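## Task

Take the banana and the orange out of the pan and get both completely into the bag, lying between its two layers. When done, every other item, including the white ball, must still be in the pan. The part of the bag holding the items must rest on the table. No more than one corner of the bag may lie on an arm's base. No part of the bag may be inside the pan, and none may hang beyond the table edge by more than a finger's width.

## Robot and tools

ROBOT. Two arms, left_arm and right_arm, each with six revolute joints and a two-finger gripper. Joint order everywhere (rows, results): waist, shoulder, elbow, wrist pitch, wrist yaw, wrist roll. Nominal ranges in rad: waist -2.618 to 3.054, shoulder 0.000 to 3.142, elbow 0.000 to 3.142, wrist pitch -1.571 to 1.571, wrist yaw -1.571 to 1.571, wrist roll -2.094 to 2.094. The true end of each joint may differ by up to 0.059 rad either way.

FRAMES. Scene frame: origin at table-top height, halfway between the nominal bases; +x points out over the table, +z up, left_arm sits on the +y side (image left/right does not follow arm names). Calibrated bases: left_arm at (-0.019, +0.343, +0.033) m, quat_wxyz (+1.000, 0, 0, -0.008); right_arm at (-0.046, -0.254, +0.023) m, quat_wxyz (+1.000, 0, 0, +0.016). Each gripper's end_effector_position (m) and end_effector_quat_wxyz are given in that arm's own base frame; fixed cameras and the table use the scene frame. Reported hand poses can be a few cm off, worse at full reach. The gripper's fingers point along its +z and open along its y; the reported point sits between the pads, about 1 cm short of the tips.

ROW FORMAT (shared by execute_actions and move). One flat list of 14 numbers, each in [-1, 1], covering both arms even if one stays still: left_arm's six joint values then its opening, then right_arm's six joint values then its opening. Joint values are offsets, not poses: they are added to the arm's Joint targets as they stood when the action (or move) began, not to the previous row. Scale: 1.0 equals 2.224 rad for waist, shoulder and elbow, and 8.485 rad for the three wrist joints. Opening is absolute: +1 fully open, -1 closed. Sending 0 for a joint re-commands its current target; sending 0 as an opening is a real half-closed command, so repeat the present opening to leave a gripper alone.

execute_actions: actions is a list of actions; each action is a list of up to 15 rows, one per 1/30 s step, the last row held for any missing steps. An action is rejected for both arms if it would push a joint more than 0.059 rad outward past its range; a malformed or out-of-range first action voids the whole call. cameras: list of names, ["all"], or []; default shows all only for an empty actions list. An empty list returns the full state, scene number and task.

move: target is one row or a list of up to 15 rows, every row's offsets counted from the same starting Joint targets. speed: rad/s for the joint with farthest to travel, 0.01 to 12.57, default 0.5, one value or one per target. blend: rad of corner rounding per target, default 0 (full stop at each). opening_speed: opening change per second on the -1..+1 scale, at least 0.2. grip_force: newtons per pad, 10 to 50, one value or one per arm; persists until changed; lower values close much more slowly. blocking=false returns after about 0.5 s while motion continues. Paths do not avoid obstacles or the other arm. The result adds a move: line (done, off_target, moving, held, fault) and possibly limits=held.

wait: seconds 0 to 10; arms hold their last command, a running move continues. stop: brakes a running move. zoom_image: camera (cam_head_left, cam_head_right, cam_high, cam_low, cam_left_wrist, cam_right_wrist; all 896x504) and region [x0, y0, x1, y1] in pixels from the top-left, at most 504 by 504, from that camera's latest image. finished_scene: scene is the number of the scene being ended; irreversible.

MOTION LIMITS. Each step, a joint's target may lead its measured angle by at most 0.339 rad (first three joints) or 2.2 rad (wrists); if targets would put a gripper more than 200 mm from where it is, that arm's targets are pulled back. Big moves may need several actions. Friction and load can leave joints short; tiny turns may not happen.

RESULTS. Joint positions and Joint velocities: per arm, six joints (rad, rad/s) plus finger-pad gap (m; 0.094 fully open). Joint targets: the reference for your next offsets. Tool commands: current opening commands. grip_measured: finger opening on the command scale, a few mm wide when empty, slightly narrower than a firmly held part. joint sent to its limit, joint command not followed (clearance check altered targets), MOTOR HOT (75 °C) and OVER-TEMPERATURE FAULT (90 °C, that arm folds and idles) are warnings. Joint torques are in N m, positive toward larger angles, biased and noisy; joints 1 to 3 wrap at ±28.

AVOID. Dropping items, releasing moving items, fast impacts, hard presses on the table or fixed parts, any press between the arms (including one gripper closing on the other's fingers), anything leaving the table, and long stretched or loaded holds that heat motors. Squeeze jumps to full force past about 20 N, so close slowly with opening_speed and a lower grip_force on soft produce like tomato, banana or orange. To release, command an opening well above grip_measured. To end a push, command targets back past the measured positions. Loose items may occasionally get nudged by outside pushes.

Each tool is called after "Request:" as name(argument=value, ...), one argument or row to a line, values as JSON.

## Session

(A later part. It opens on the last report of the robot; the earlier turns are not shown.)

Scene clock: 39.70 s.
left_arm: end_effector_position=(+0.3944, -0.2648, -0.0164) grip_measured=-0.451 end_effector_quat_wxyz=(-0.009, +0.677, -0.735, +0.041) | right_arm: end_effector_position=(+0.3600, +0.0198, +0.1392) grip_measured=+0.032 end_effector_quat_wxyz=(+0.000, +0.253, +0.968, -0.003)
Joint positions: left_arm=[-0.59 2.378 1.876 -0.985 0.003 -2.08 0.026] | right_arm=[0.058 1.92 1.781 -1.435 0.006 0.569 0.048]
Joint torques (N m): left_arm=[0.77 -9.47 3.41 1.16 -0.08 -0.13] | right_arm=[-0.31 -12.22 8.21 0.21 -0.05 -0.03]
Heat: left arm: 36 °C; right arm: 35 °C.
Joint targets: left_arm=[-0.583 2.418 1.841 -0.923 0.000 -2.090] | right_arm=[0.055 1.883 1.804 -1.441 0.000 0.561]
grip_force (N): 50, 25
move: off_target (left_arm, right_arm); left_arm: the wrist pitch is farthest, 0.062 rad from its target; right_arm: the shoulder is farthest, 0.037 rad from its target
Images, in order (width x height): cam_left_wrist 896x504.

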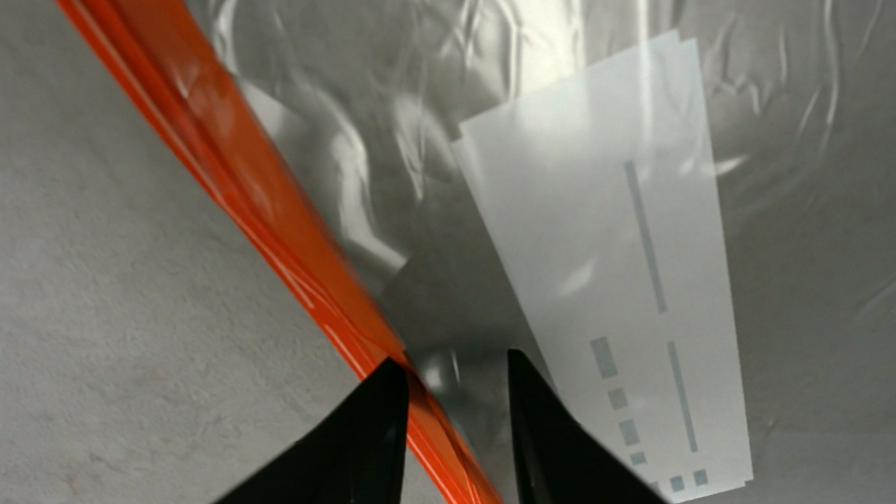

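Request:
move(
  target=[
    [0.0057,-0.0119,0.0585,-0.0149,0,0,-0.45,0,0,0,0,0,0,0.03],
    [0.0057,0.0178,0.0325,-0.0039,0,0,-0.45,0,0,0,0,0,0,0.03],
    [0.0057,0.0178,0.0325,-0.0039,0,0,-1,0,0,0,0,0,0,0.03],
  ],
  speed=[0.4,0.2,0.2],
  opening_speed=1.0,
  cameras=["cam_left_wrist"],
)

Request:
zoom_image(
  camera="cam_left_wrist",
  region=[300, 200, 640, 460],
)

Scene clock: 42.93 s.
left_arm: end_effector_position=(+0.4083, -0.2654, -0.0159) grip_measured=-0.982 end_effector_quat_wxyz=(-0.011, +0.683, -0.729, +0.049) | right_arm: end_effector_position=(+0.3600, +0.0198, +0.1392) grip_measured=+0.032 end_effector_quat_wxyz=(+0.000, +0.253, +0.968, -0.003)
Joint positions: left_arm=[-0.575 2.413 1.938 -0.997 0.003 -2.08 0.001] | right_arm=[0.058 1.92 1.781 -1.435 0.006 0.569 0.048]
Joint torques (N m): left_arm=[0.57 -9.39 4.44 0.96 -0.09 -0.12] | right_arm=[-0.29 -12.22 8.21 0.22 -0.05 -0.03]
Heat: left arm: 36 °C; right arm: 35 °C.
Joint targets: left_arm=[-0.570 2.458 1.913 -0.956 0.000 -2.090] | right_arm=[0.055 1.883 1.804 -1.441 0.000 0.561]
grip_force (N): 50, 25
move: off_target (left_arm, right_arm); target 3's new numbers were sent with left_arm's shoulder 0.045 rad from that target; left_arm: the shoulder is farthest, 0.045 rad from its target; right_arm: the shoulder is farthest, 0.037 rad from its target
Images, in order (width x height): cam_left_wrist 896x504.

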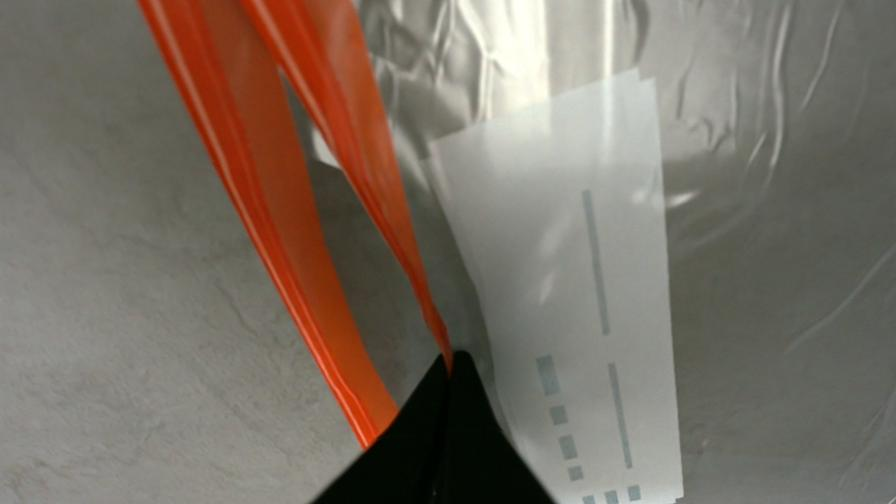

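Scaled by 1.482 from the camera's 896x504 image, which has a finer 1280x720 frame.

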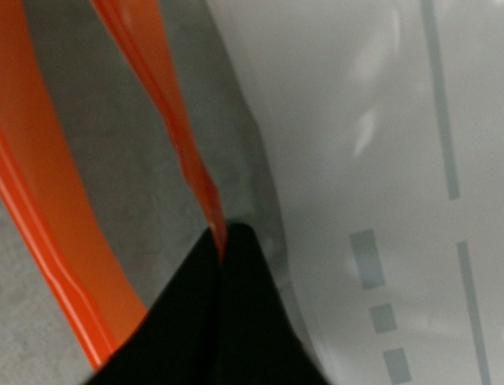

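Request:
move(
  target=[
    [-0.0051,-0.0382,0.2091,-0.0623,0,0,-1,0.3125,-0.0373,-0.1142,0.052,0.0354,0.0753,0.03],
    [-0.0051,-0.0382,0.2091,-0.0623,0,0,-1,0.3829,-0.0484,-0.3957,0.1828,0.0651,0.1409,0.03],
  ],
  speed=[0.5,0.8],
  blend=[0.1,0],
  cameras=["all"],
)

Request:
zoom_image(
  camera="cam_low",
  region=[300, 220, 540, 380],
)

Scene clock: 48.23 s.
left_arm: end_effector_position=(+0.3992, -0.2595, +0.0904) grip_measured=-0.983 end_effector_quat_wxyz=(-0.005, +0.683, -0.730, +0.024) | right_arm: end_effector_position=(+0.3439, +0.2892, +0.0555) grip_measured=+0.032 end_effector_quat_wxyz=(+0.328, +0.460, +0.773, +0.290)
Joint positions: left_arm=[-0.575 2.408 2.359 -1.472 0.003 -2.08 0.001] | right_arm=[0.9 1.819 0.926 0.091 0.54 1.75 0.048]
Joint torques (N m): left_arm=[-0.27 -15.61 8.69 0.25 -0.09 -0.12] | right_arm=[0.65 -11.96 5.86 1.56 0.34 0.11]
Heat: left arm: 38 °C; right arm: 37 °C.
Joint targets: left_arm=[-0.582 2.373 2.378 -1.485 0.000 -2.090] | right_arm=[0.906 1.775 0.924 0.110 0.553 1.757]
grip_force (N): 50, 25
move: off_target (right_arm); right_arm: the shoulder is farthest, 0.044 rad from its target

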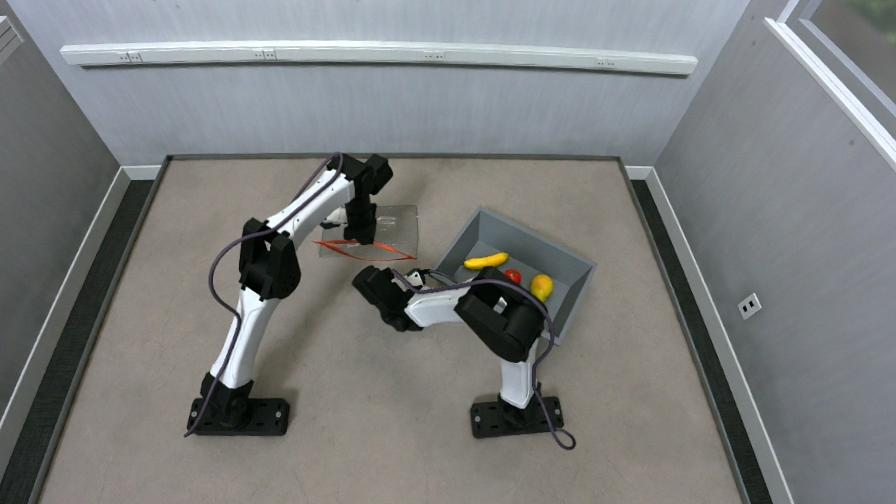

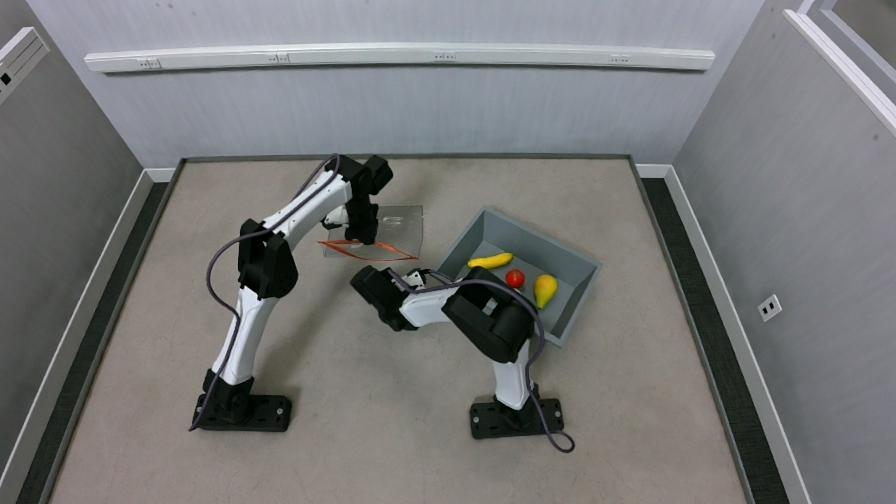

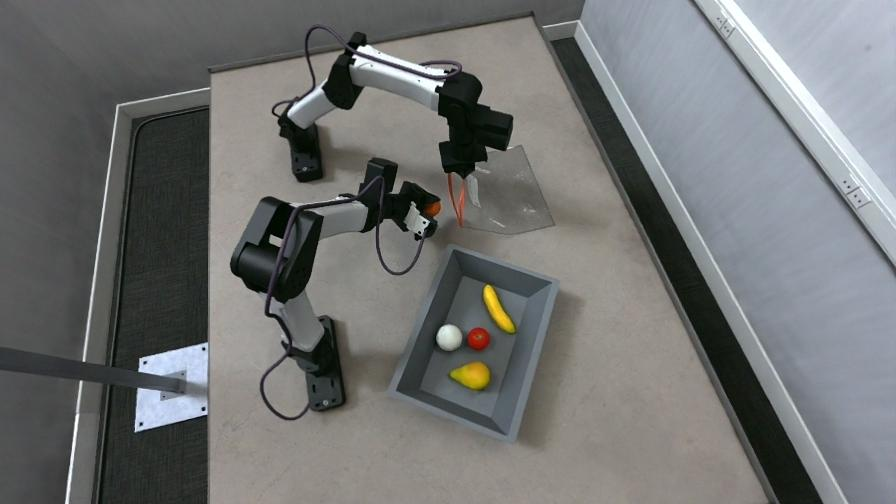

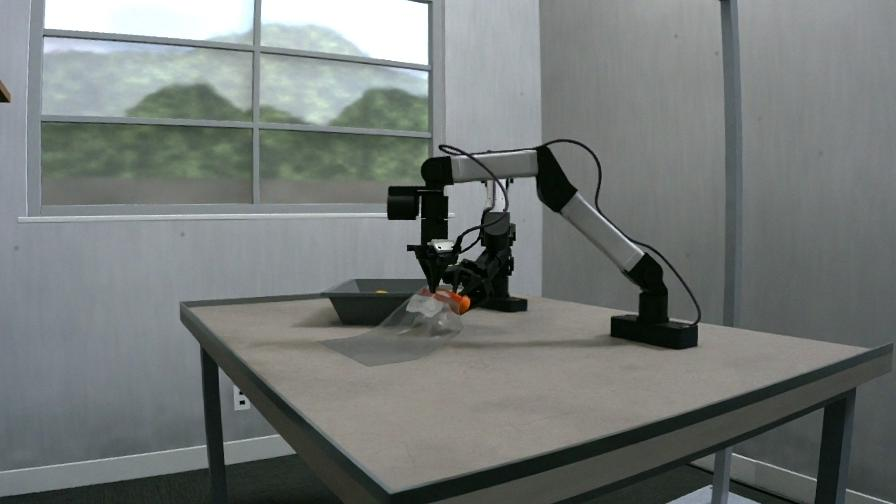

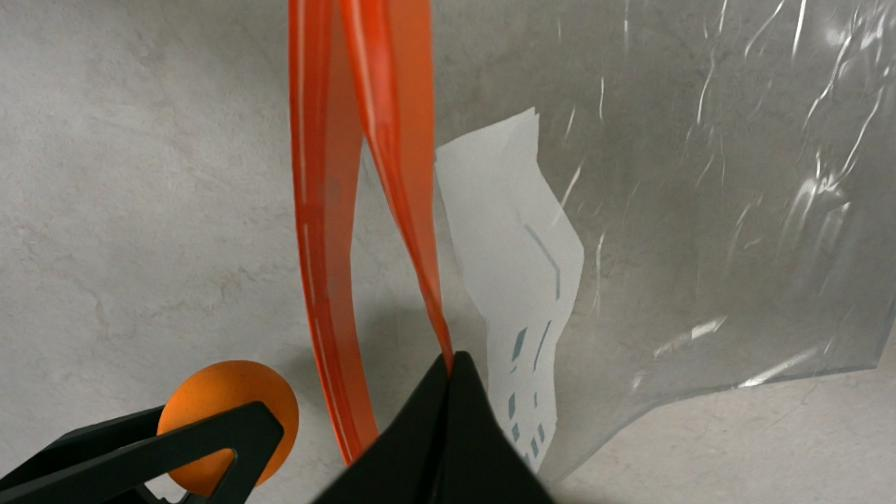

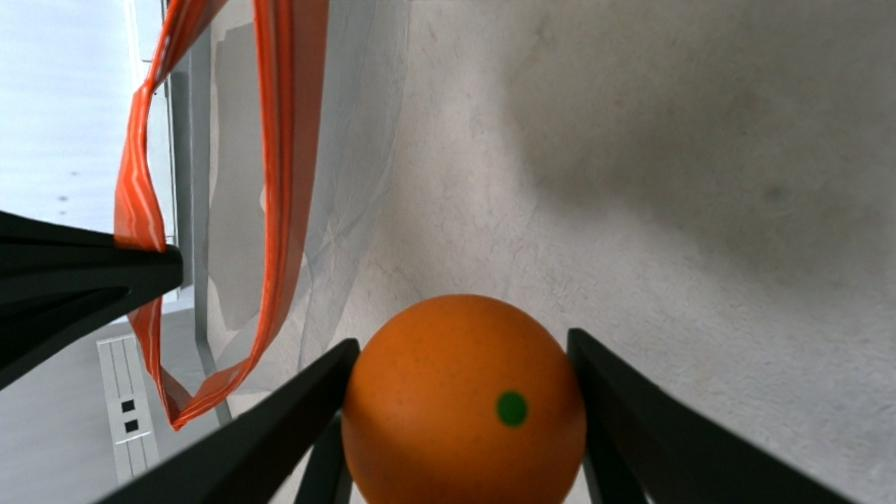

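Scaled by 2.100 from the camera's 896x504 image, which has a finer 1280x720 frame.

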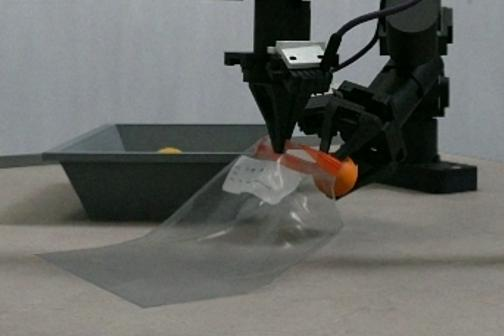

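Request:
move(
  target=[0.0178,0.0773,0.0258,0.0112,0,0,-1,0,0,0,0,0,0,0.03],
  speed=0.25,
  cameras=["cam_left_wrist","cam_right_wrist","cam_high","cam_low"],
)

Request:
zoom_image(
  camera="cam_low",
  region=[300, 220, 540, 380],
)

Request:
zoom_image(
  camera="cam_high",
  region=[400, 120, 580, 250],
)

Scene clock: 51.60 s.
left_arm: end_effector_position=(+0.4270, -0.2605, +0.0492) grip_measured=-0.983 end_effector_quat_wxyz=(-0.006, +0.694, -0.720, +0.027) | right_arm: end_effector_position=(+0.3439, +0.2892, +0.0555) grip_measured=+0.032 end_effector_quat_wxyz=(+0.328, +0.460, +0.773, +0.290)
Joint positions: left_arm=[-0.547 2.529 2.415 -1.4 0.003 -2.08 0.001] | right_arm=[0.9 1.819 0.926 0.091 0.54 1.751 0.048]
Joint torques (N m): left_arm=[0.57 -12.4 9.03 0.52 -0.08 -0.12] | right_arm=[0.66 -11.95 5.87 1.58 0.32 0.07]
Heat: left arm: 40 °C; right arm: 37 °C.
Joint targets: left_arm=[-0.542 2.545 2.436 -1.390 0.000 -2.090] | right_arm=[0.906 1.775 0.924 0.109 0.553 1.757]
grip_force (N): 50, 25
move: off_target (right_arm); right_arm: the shoulder is farthest, 0.044 rad from its target
Images, in order (width x height): cam_high 896x504, cam_low 896x504, cam_left_wrist 896x504, cam_right_wrist 896x504.

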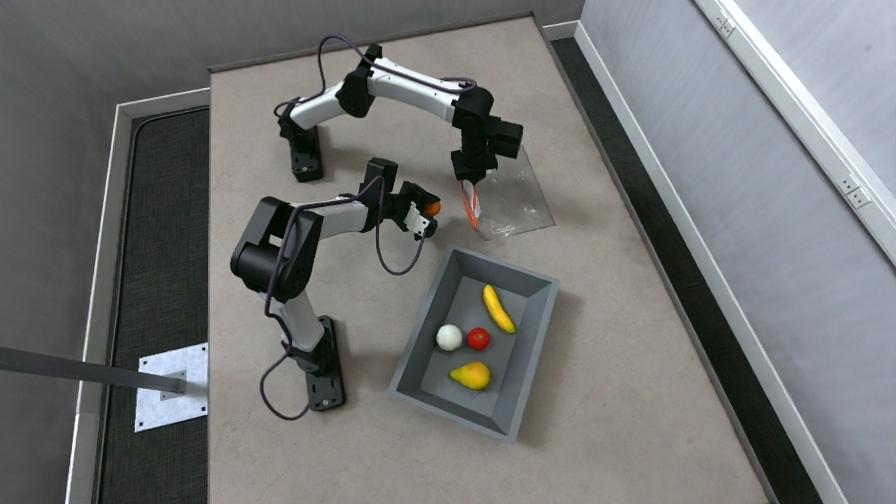

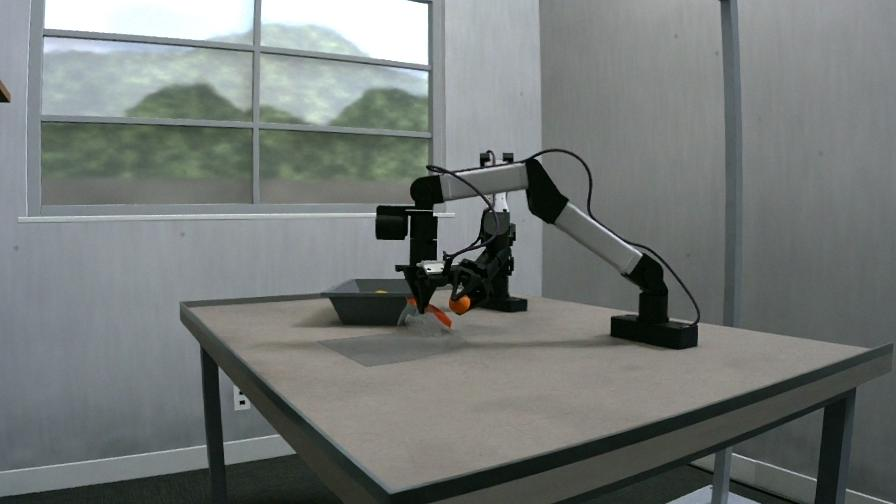

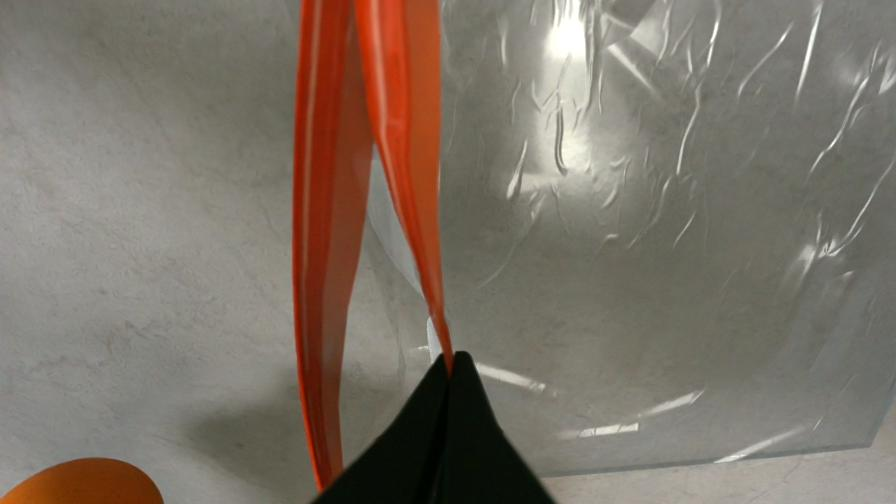

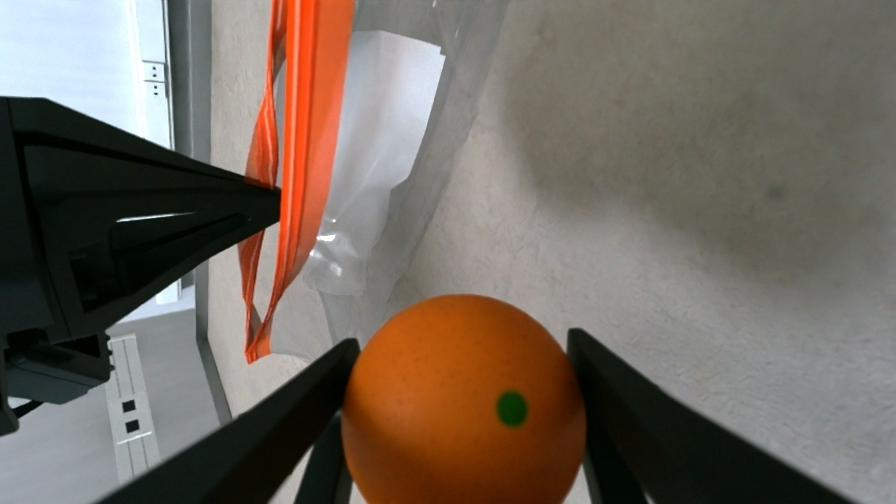

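Scaled by 2.100 from the camera's 896x504 image, which has a finer 1280x720 frame.

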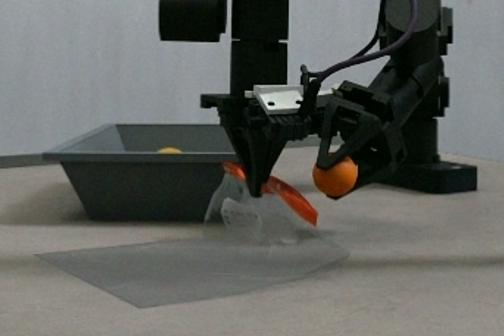

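Scaled by 2.800 from the camera's 896x504 image, which has a finer 1280x720 frame.

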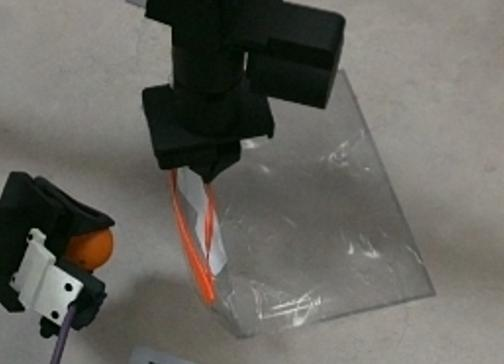

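Request:
move(
  target=[0.0067,0.0346,-0.0153,0.013,0,0,-1,0,0,0,0,0,0,0.03],
  speed=0.2,
  cameras=["cam_left_wrist","cam_right_wrist","cam_low"],
)

Request:
zoom_image(
  camera="cam_low",
  region=[300, 220, 540, 380],
)

Scene clock: 54.20 s.
left_arm: end_effector_position=(+0.4481, -0.2652, +0.0147) grip_measured=-0.983 end_effector_quat_wxyz=(-0.011, +0.698, -0.715, +0.044) | right_arm: end_effector_position=(+0.3439, +0.2892, +0.0555) grip_measured=+0.032 end_effector_quat_wxyz=(+0.328, +0.460, +0.773, +0.290)
Joint positions: left_arm=[-0.534 2.601 2.411 -1.29 0.003 -2.08 0.001] | right_arm=[0.9 1.819 0.926 0.091 0.54 1.751 0.048]
Joint torques (N m): left_arm=[0.73 -12.42 6.22 0.62 -0.08 -0.12] | right_arm=[0.66 -11.95 5.87 1.58 0.32 0.07]
Heat: left arm: 40 °C; right arm: 37 °C.
Joint targets: left_arm=[-0.527 2.622 2.402 -1.279 0.000 -2.090] | right_arm=[0.906 1.775 0.924 0.109 0.553 1.757]
grip_force (N): 50, 25
move: off_target (right_arm); right_arm: the shoulder is farthest, 0.044 rad from its target
Images, in order (width x height): cam_low 896x504, cam_left_wrist 896x504, cam_right_wrist 896x504.

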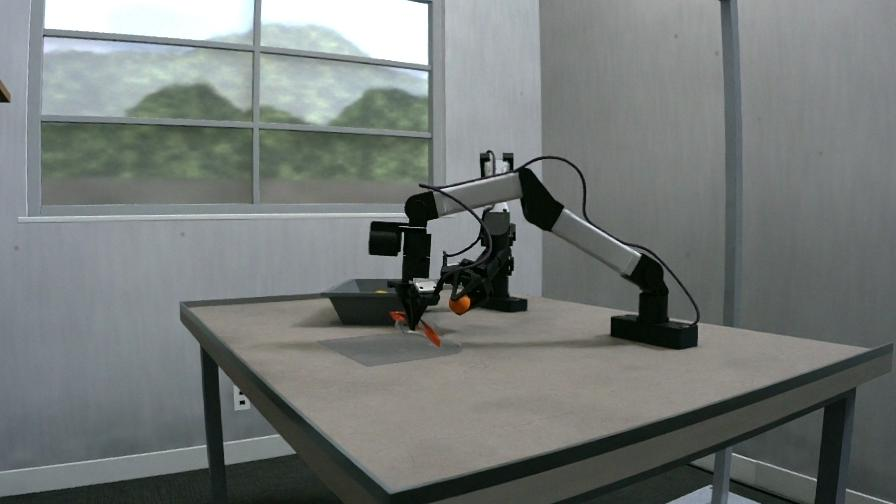

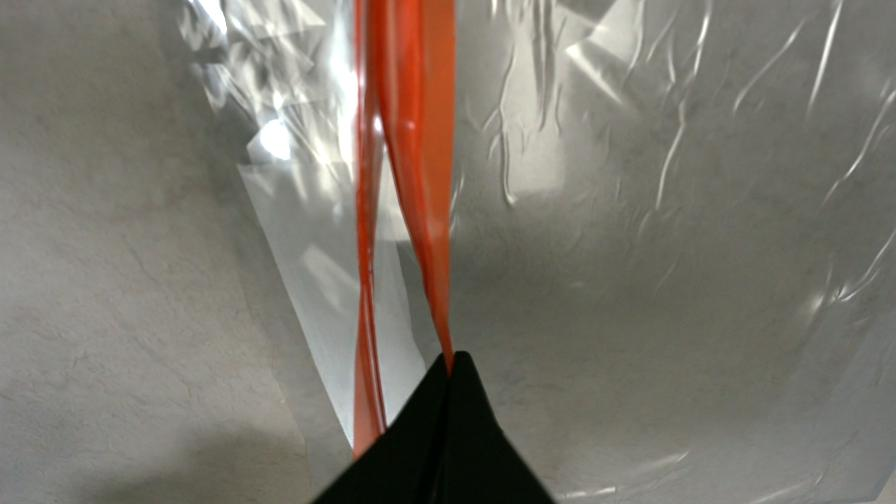

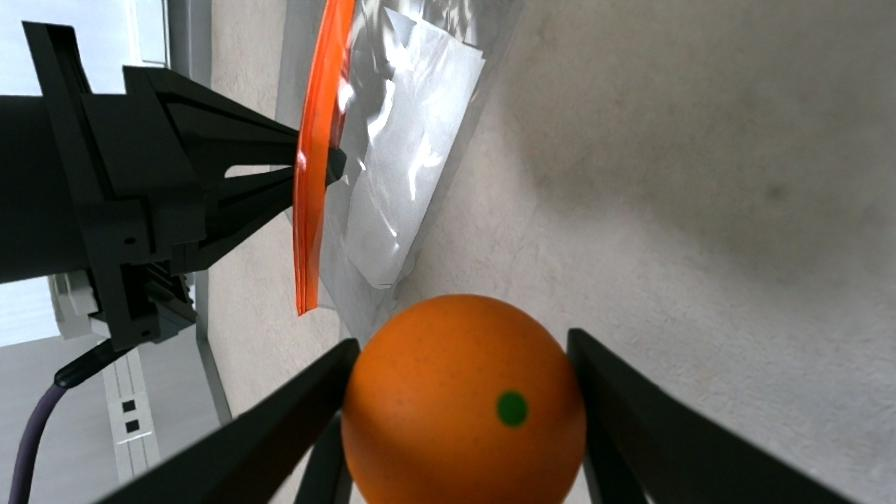

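Scaled by 2.100 from the camera's 896x504 image, which has a finer 1280x720 frame.

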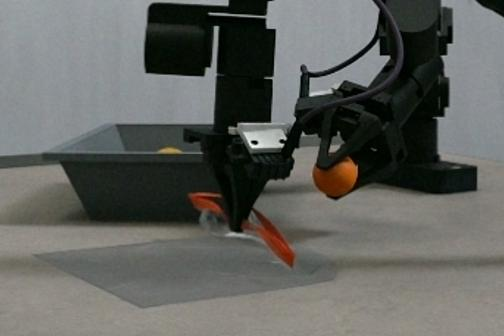

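Request:
move(
  target=[
    [-0.0176,-0.1111,-0.1393,0.0101,0,0,-1,-0.0701,0.0112,0.2815,-0.1307,-0.0298,-0.0656,0.03],
    [-0.0176,-0.1111,-0.1393,0.0101,0,0,-1,-0.3826,0.0517,0.3939,-0.1826,-0.0652,-0.1411,0.03],
    [-0.0176,-0.1111,-0.1393,0.0101,0,0,-1,-0.3826,0.1007,0.1799,-0.116,-0.0652,-0.1411,0.03],
    [-0.0176,-0.1111,-0.1393,0.0101,0,0,-1,-0.3826,0.1007,0.1799,-0.116,-0.0652,-0.1411,0.4],
    [-0.0176,-0.1111,-0.1393,0.0101,0,0,-1,-0.3826,0.04,0.3939,-0.1826,-0.0652,-0.1411,0.4],
  ],
  speed=[0.6,1.0,0.7,0.5,0.8],
  blend=[0.15,0.1,0,0,0],
  cameras=["cam_left_wrist","cam_right_wrist","cam_low"],
)

Request:
zoom_image(
  camera="cam_low",
  region=[300, 220, 540, 380],
)

Scene clock: 61.53 s.
left_arm: end_effector_position=(+0.4085, -0.2565, +0.0227) grip_measured=-0.983 end_effector_quat_wxyz=(-0.005, +0.689, -0.724, +0.026) | right_arm: end_effector_position=(+0.3596, +0.0179, +0.1494) grip_measured=+0.399 end_effector_quat_wxyz=(+0.015, +0.254, +0.967, +0.001)
Joint positions: left_arm=[-0.56 2.416 2.102 -1.204 0.003 -2.08 0.001] | right_arm=[0.054 1.89 1.782 -1.434 0.008 0.567 0.066]
Joint torques (N m): left_arm=[-0.27 -16.17 5.91 0.52 -0.09 -0.13] | right_arm=[0.17 -11.04 7.82 0.3 -0.07 -0.03]
Heat: left arm: 45 °C; right arm: 38 °C.
Joint targets: left_arm=[-0.566 2.375 2.092 -1.194 0.000 -2.090] | right_arm=[0.055 1.864 1.800 -1.440 0.000 0.560]
grip_force (N): 50, 25
move: off_target (left_arm); left_arm: the shoulder is farthest, 0.041 rad from its target
Images, in order (width x height): cam_low 896x504, cam_left_wrist 896x504, cam_right_wrist 896x504.

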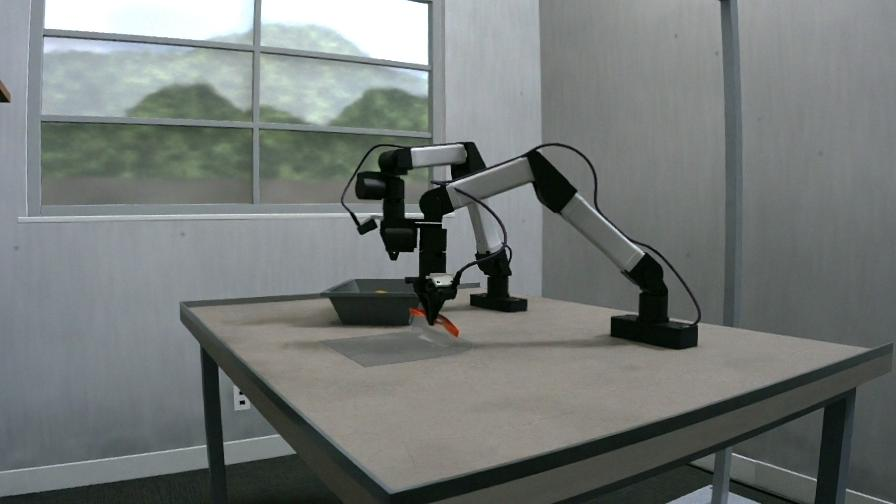

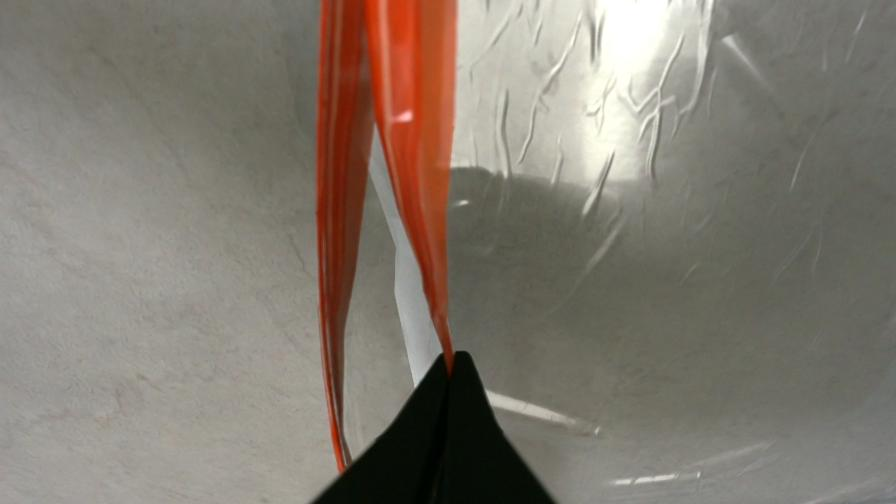

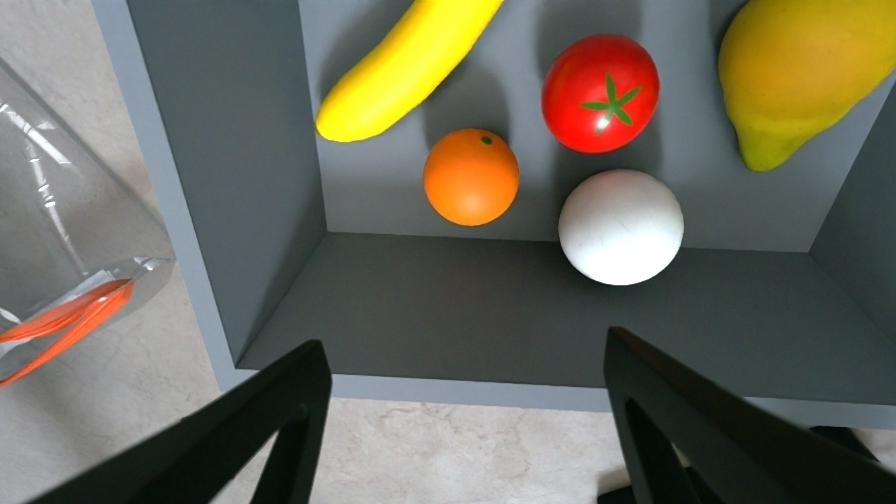

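Scaled by 2.100 from the camera's 896x504 image, which has a finer 1280x720 frame.

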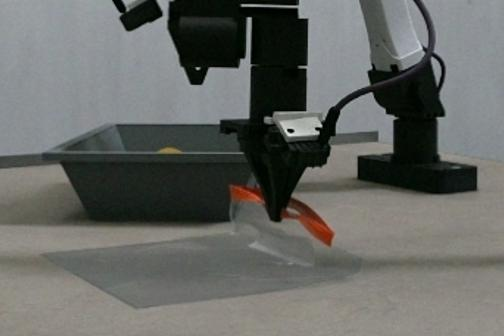

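Request:
move(
  target=[0,0,0,0,0,0,-1,0.1228,0.0595,-0.198,0.1072,-0.0691,-0.1736,-0.1],
  speed=0.8,
  grip_force=[50,50],
  cameras=["cam_left_wrist","cam_right_wrist"],
)

Scene clock: 65.33 s.
left_arm: end_effector_position=(+0.4085, -0.2565, +0.0227) grip_measured=-0.983 end_effector_quat_wxyz=(-0.005, +0.689, -0.724, +0.026) | right_arm: end_effector_position=(+0.3927, +0.2320, +0.0579) grip_measured=-0.099 end_effector_quat_wxyz=(+0.262, -0.588, +0.735, +0.211)
Joint positions: left_arm=[-0.56 2.416 2.102 -1.204 0.003 -2.08 0.001] | right_arm=[0.325 1.986 1.362 -0.546 -0.573 -0.905 0.042]
Joint torques (N m): left_arm=[-0.34 -16.17 5.93 0.51 -0.09 -0.12] | right_arm=[0.34 -8.87 6.15 1.1 -0.45 0.01]
Heat: left arm: 47 °C; right arm: 39 °C.
Joint targets: left_arm=[-0.566 2.375 2.092 -1.194 0.000 -2.090] | right_arm=[0.328 1.996 1.360 -0.530 -0.586 -0.913]
move: off_target (left_arm); left_arm: the shoulder is farthest, 0.041 rad from its target
Images, in order (width x height): cam_left_wrist 896x504, cam_right_wrist 896x504.

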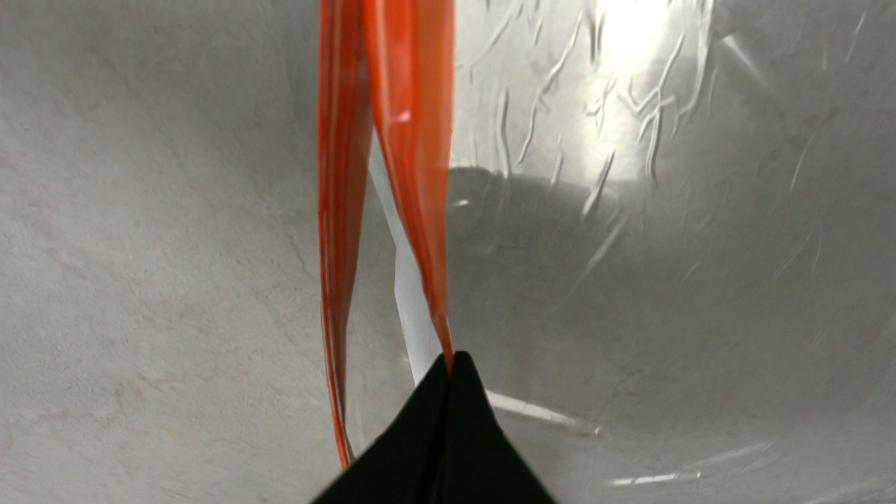

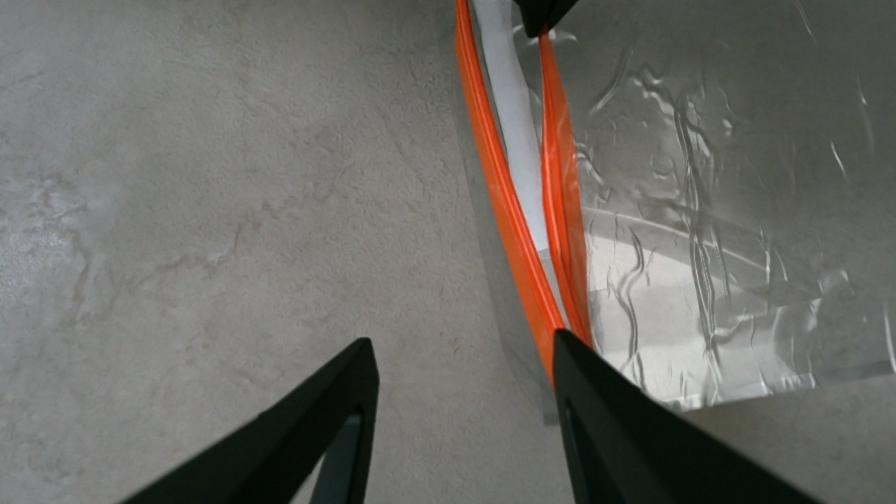

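Request:
move(
  target=[0,0,0,0,0,0,-1,-0.0459,0.051,-0.1108,0.0809,-0.0449,0.0202,-0.4],
  speed=0.6,
  cameras=["cam_left_wrist","cam_right_wrist"],
)

Scene clock: 68.60 s.
left_arm: end_effector_position=(+0.4085, -0.2565, +0.0227) grip_measured=-0.983 end_effector_quat_wxyz=(-0.005, +0.689, -0.724, +0.026) | right_arm: end_effector_position=(+0.4118, +0.2501, +0.0637) grip_measured=-0.399 end_effector_quat_wxyz=(+0.433, -0.537, +0.635, +0.347)
Joint positions: left_arm=[-0.56 2.416 2.102 -1.204 0.003 -2.08 0.001] | right_arm=[0.238 2.072 1.131 0.158 -0.997 -0.722 0.028]
Joint torques (N m): left_arm=[-0.28 -16.16 5.94 0.52 -0.09 -0.12] | right_arm=[-1.09 -6.5 4.1 1.28 -0.05 -0.16]
Heat: left arm: 49 °C; right arm: 39 °C.
Joint targets: left_arm=[-0.566 2.375 2.092 -1.194 0.000 -2.090] | right_arm=[0.226 2.110 1.113 0.156 -0.968 -0.742]
move: off_target (left_arm, right_arm); left_arm: the shoulder is farthest, 0.041 rad from its target; right_arm: the shoulder is farthest, 0.038 rad from its target
Images, in order (width x height): cam_left_wrist 896x504, cam_right_wrist 896x504.

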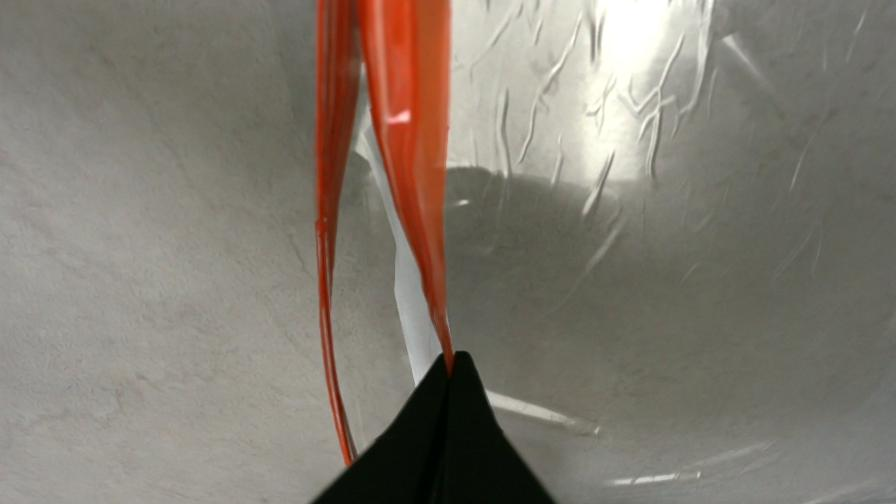

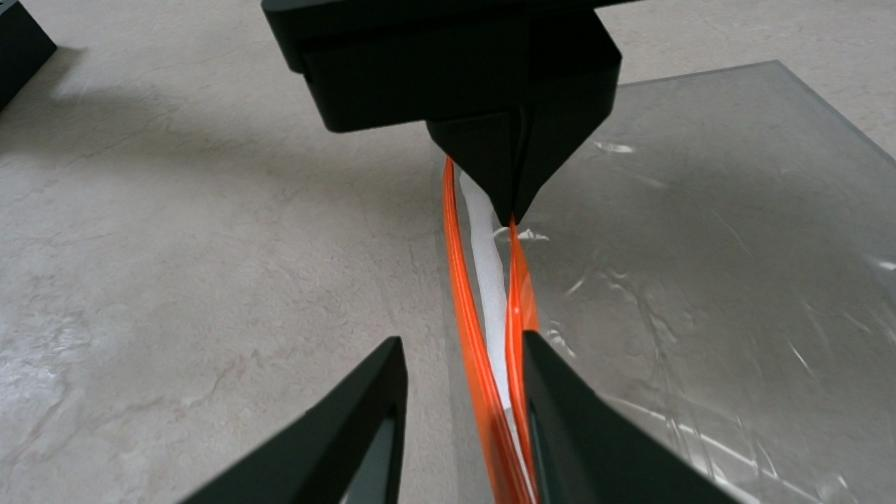

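Request:
move(
  target=[
    [0,0,0,0,0,0,-1,0.0378,0.0657,0.0264,0.0176,0.0069,0.0118,-0.5],
    [0,0,0,0,0,0,-1,0.0378,0.0657,0.0264,0.0176,0.0069,0.0118,-1],
  ],
  speed=0.35,
  opening_speed=1.0,
  cameras=["cam_left_wrist","cam_right_wrist"],
)

Request:
zoom_image(
  camera="cam_right_wrist",
  region=[330, 160, 630, 420],
)

Scene clock: 71.13 s.
left_arm: end_effector_position=(+0.4090, -0.2569, +0.0227) grip_measured=-0.983 end_effector_quat_wxyz=(-0.006, +0.689, -0.724, +0.028) | right_arm: end_effector_position=(+0.4266, +0.2860, +0.0369) grip_measured=-0.990 end_effector_quat_wxyz=(+0.449, -0.545, +0.623, +0.337)
Joint positions: left_arm=[-0.56 2.416 2.102 -1.201 0.003 -2.08 0.001] | right_arm=[0.314 2.208 1.182 0.355 -0.936 -0.645 0]
Joint torques (N m): left_arm=[-0.28 -16.17 5.96 0.5 -0.09 -0.13] | right_arm=[-0.36 -6.57 4.59 0.97 -0.04 0.08]
Heat: left arm: 50 °C; right arm: 39 °C.
Joint targets: left_arm=[-0.566 2.375 2.092 -1.194 0.000 -2.090] | right_arm=[0.310 2.256 1.172 0.306 -0.909 -0.642]
move: off_target (left_arm, right_arm); target 2's new numbers were sent with right_arm's shoulder 0.048 rad from that target; left_arm: the shoulder is farthest, 0.041 rad from its target; right_arm: the wrist pitch is farthest, 0.049 rad from its target
Images, in order (width x height): cam_left_wrist 896x504, cam_right_wrist 896x504.

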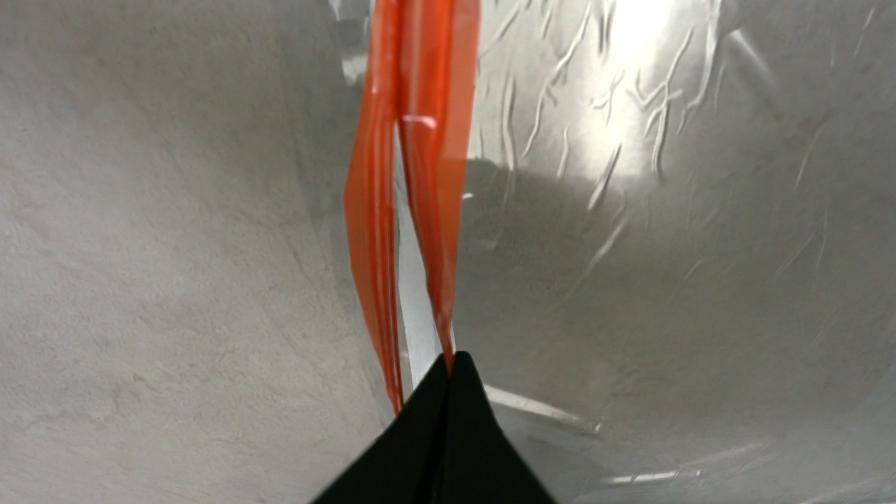

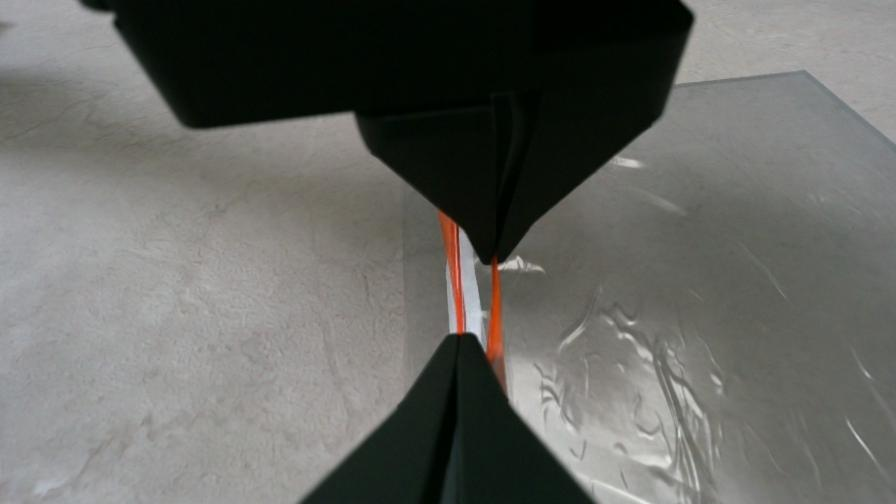

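Scaled by 1.680 from the camera's 896x504 image, which has a finer 1280x720 frame.

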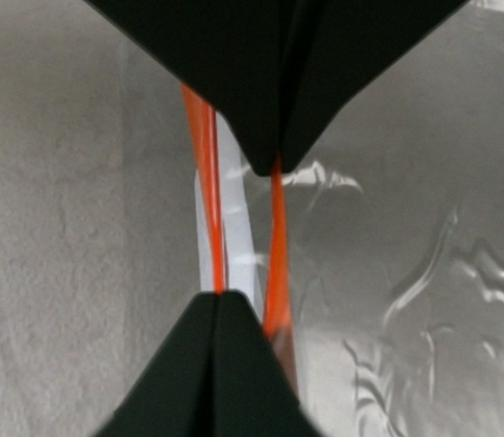

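Request:
move(
  target=[0,0,0,0,0,0,-1,0.0223,-0.0836,-0.13,0.0233,0.0045,0.0066,-1],
  speed=0.25,
  cameras=["cam_left_wrist","cam_right_wrist","cam_low"],
)

Request:
zoom_image(
  camera="cam_low",
  region=[300, 220, 540, 380],
)

Scene clock: 73.37 s.
left_arm: end_effector_position=(+0.4081, -0.2583, +0.0227) grip_measured=-0.983 end_effector_quat_wxyz=(-0.006, +0.688, -0.726, +0.028) | right_arm: end_effector_position=(+0.3619, +0.2787, +0.0127) grip_measured=-0.990 end_effector_quat_wxyz=(+0.423, -0.537, +0.645, +0.341)
Joint positions: left_arm=[-0.563 2.416 2.102 -1.201 0.003 -2.08 0.001] | right_arm=[0.356 2.106 0.892 0.508 -0.887 -0.601 0]
Joint torques (N m): left_arm=[0.01 -16.21 5.93 0.49 -0.09 -0.12] | right_arm=[0.39 -12.36 3.82 1.43 -0.13 0.21]
Heat: left arm: 52 °C; right arm: 39 °C.
Joint targets: left_arm=[-0.566 2.375 2.092 -1.194 0.000 -2.090] | right_arm=[0.360 2.070 0.883 0.503 -0.871 -0.586]
move: off_target (left_arm, right_arm); left_arm: the shoulder is farthest, 0.041 rad from its target; right_arm: the shoulder is farthest, 0.036 rad from its target
Images, in order (width x height): cam_low 896x504, cam_left_wrist 896x504, cam_right_wrist 896x504.

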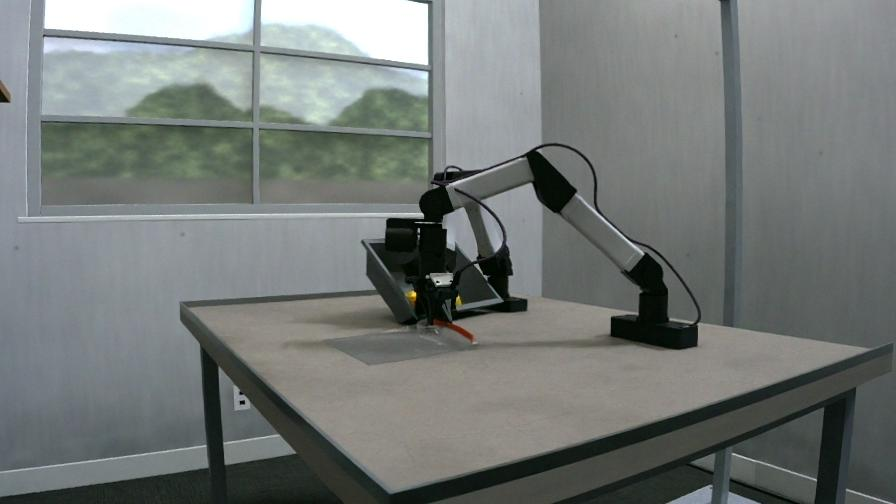

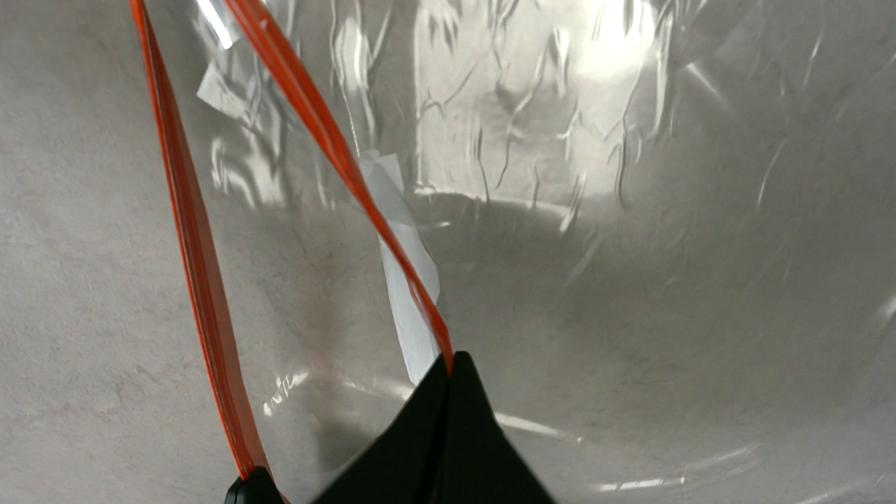

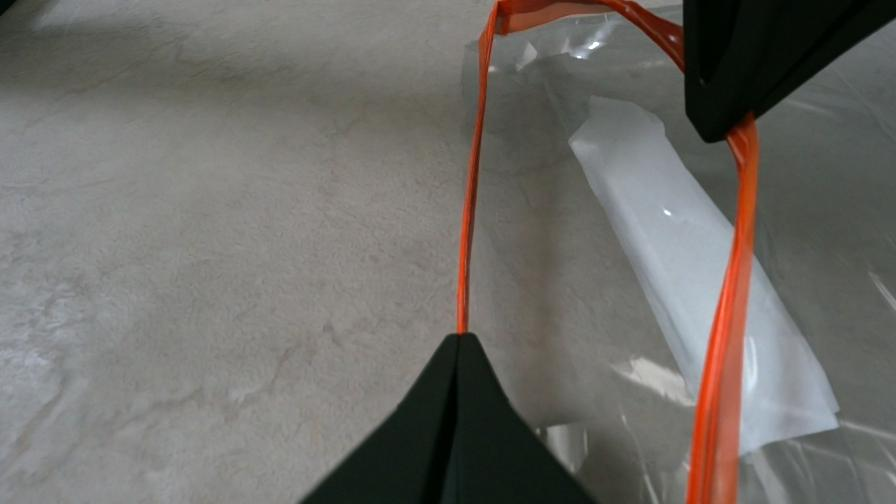

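Scaled by 2.100 from the camera's 896x504 image, which has a finer 1280x720 frame.

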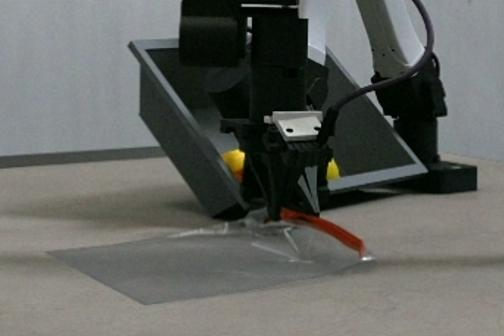

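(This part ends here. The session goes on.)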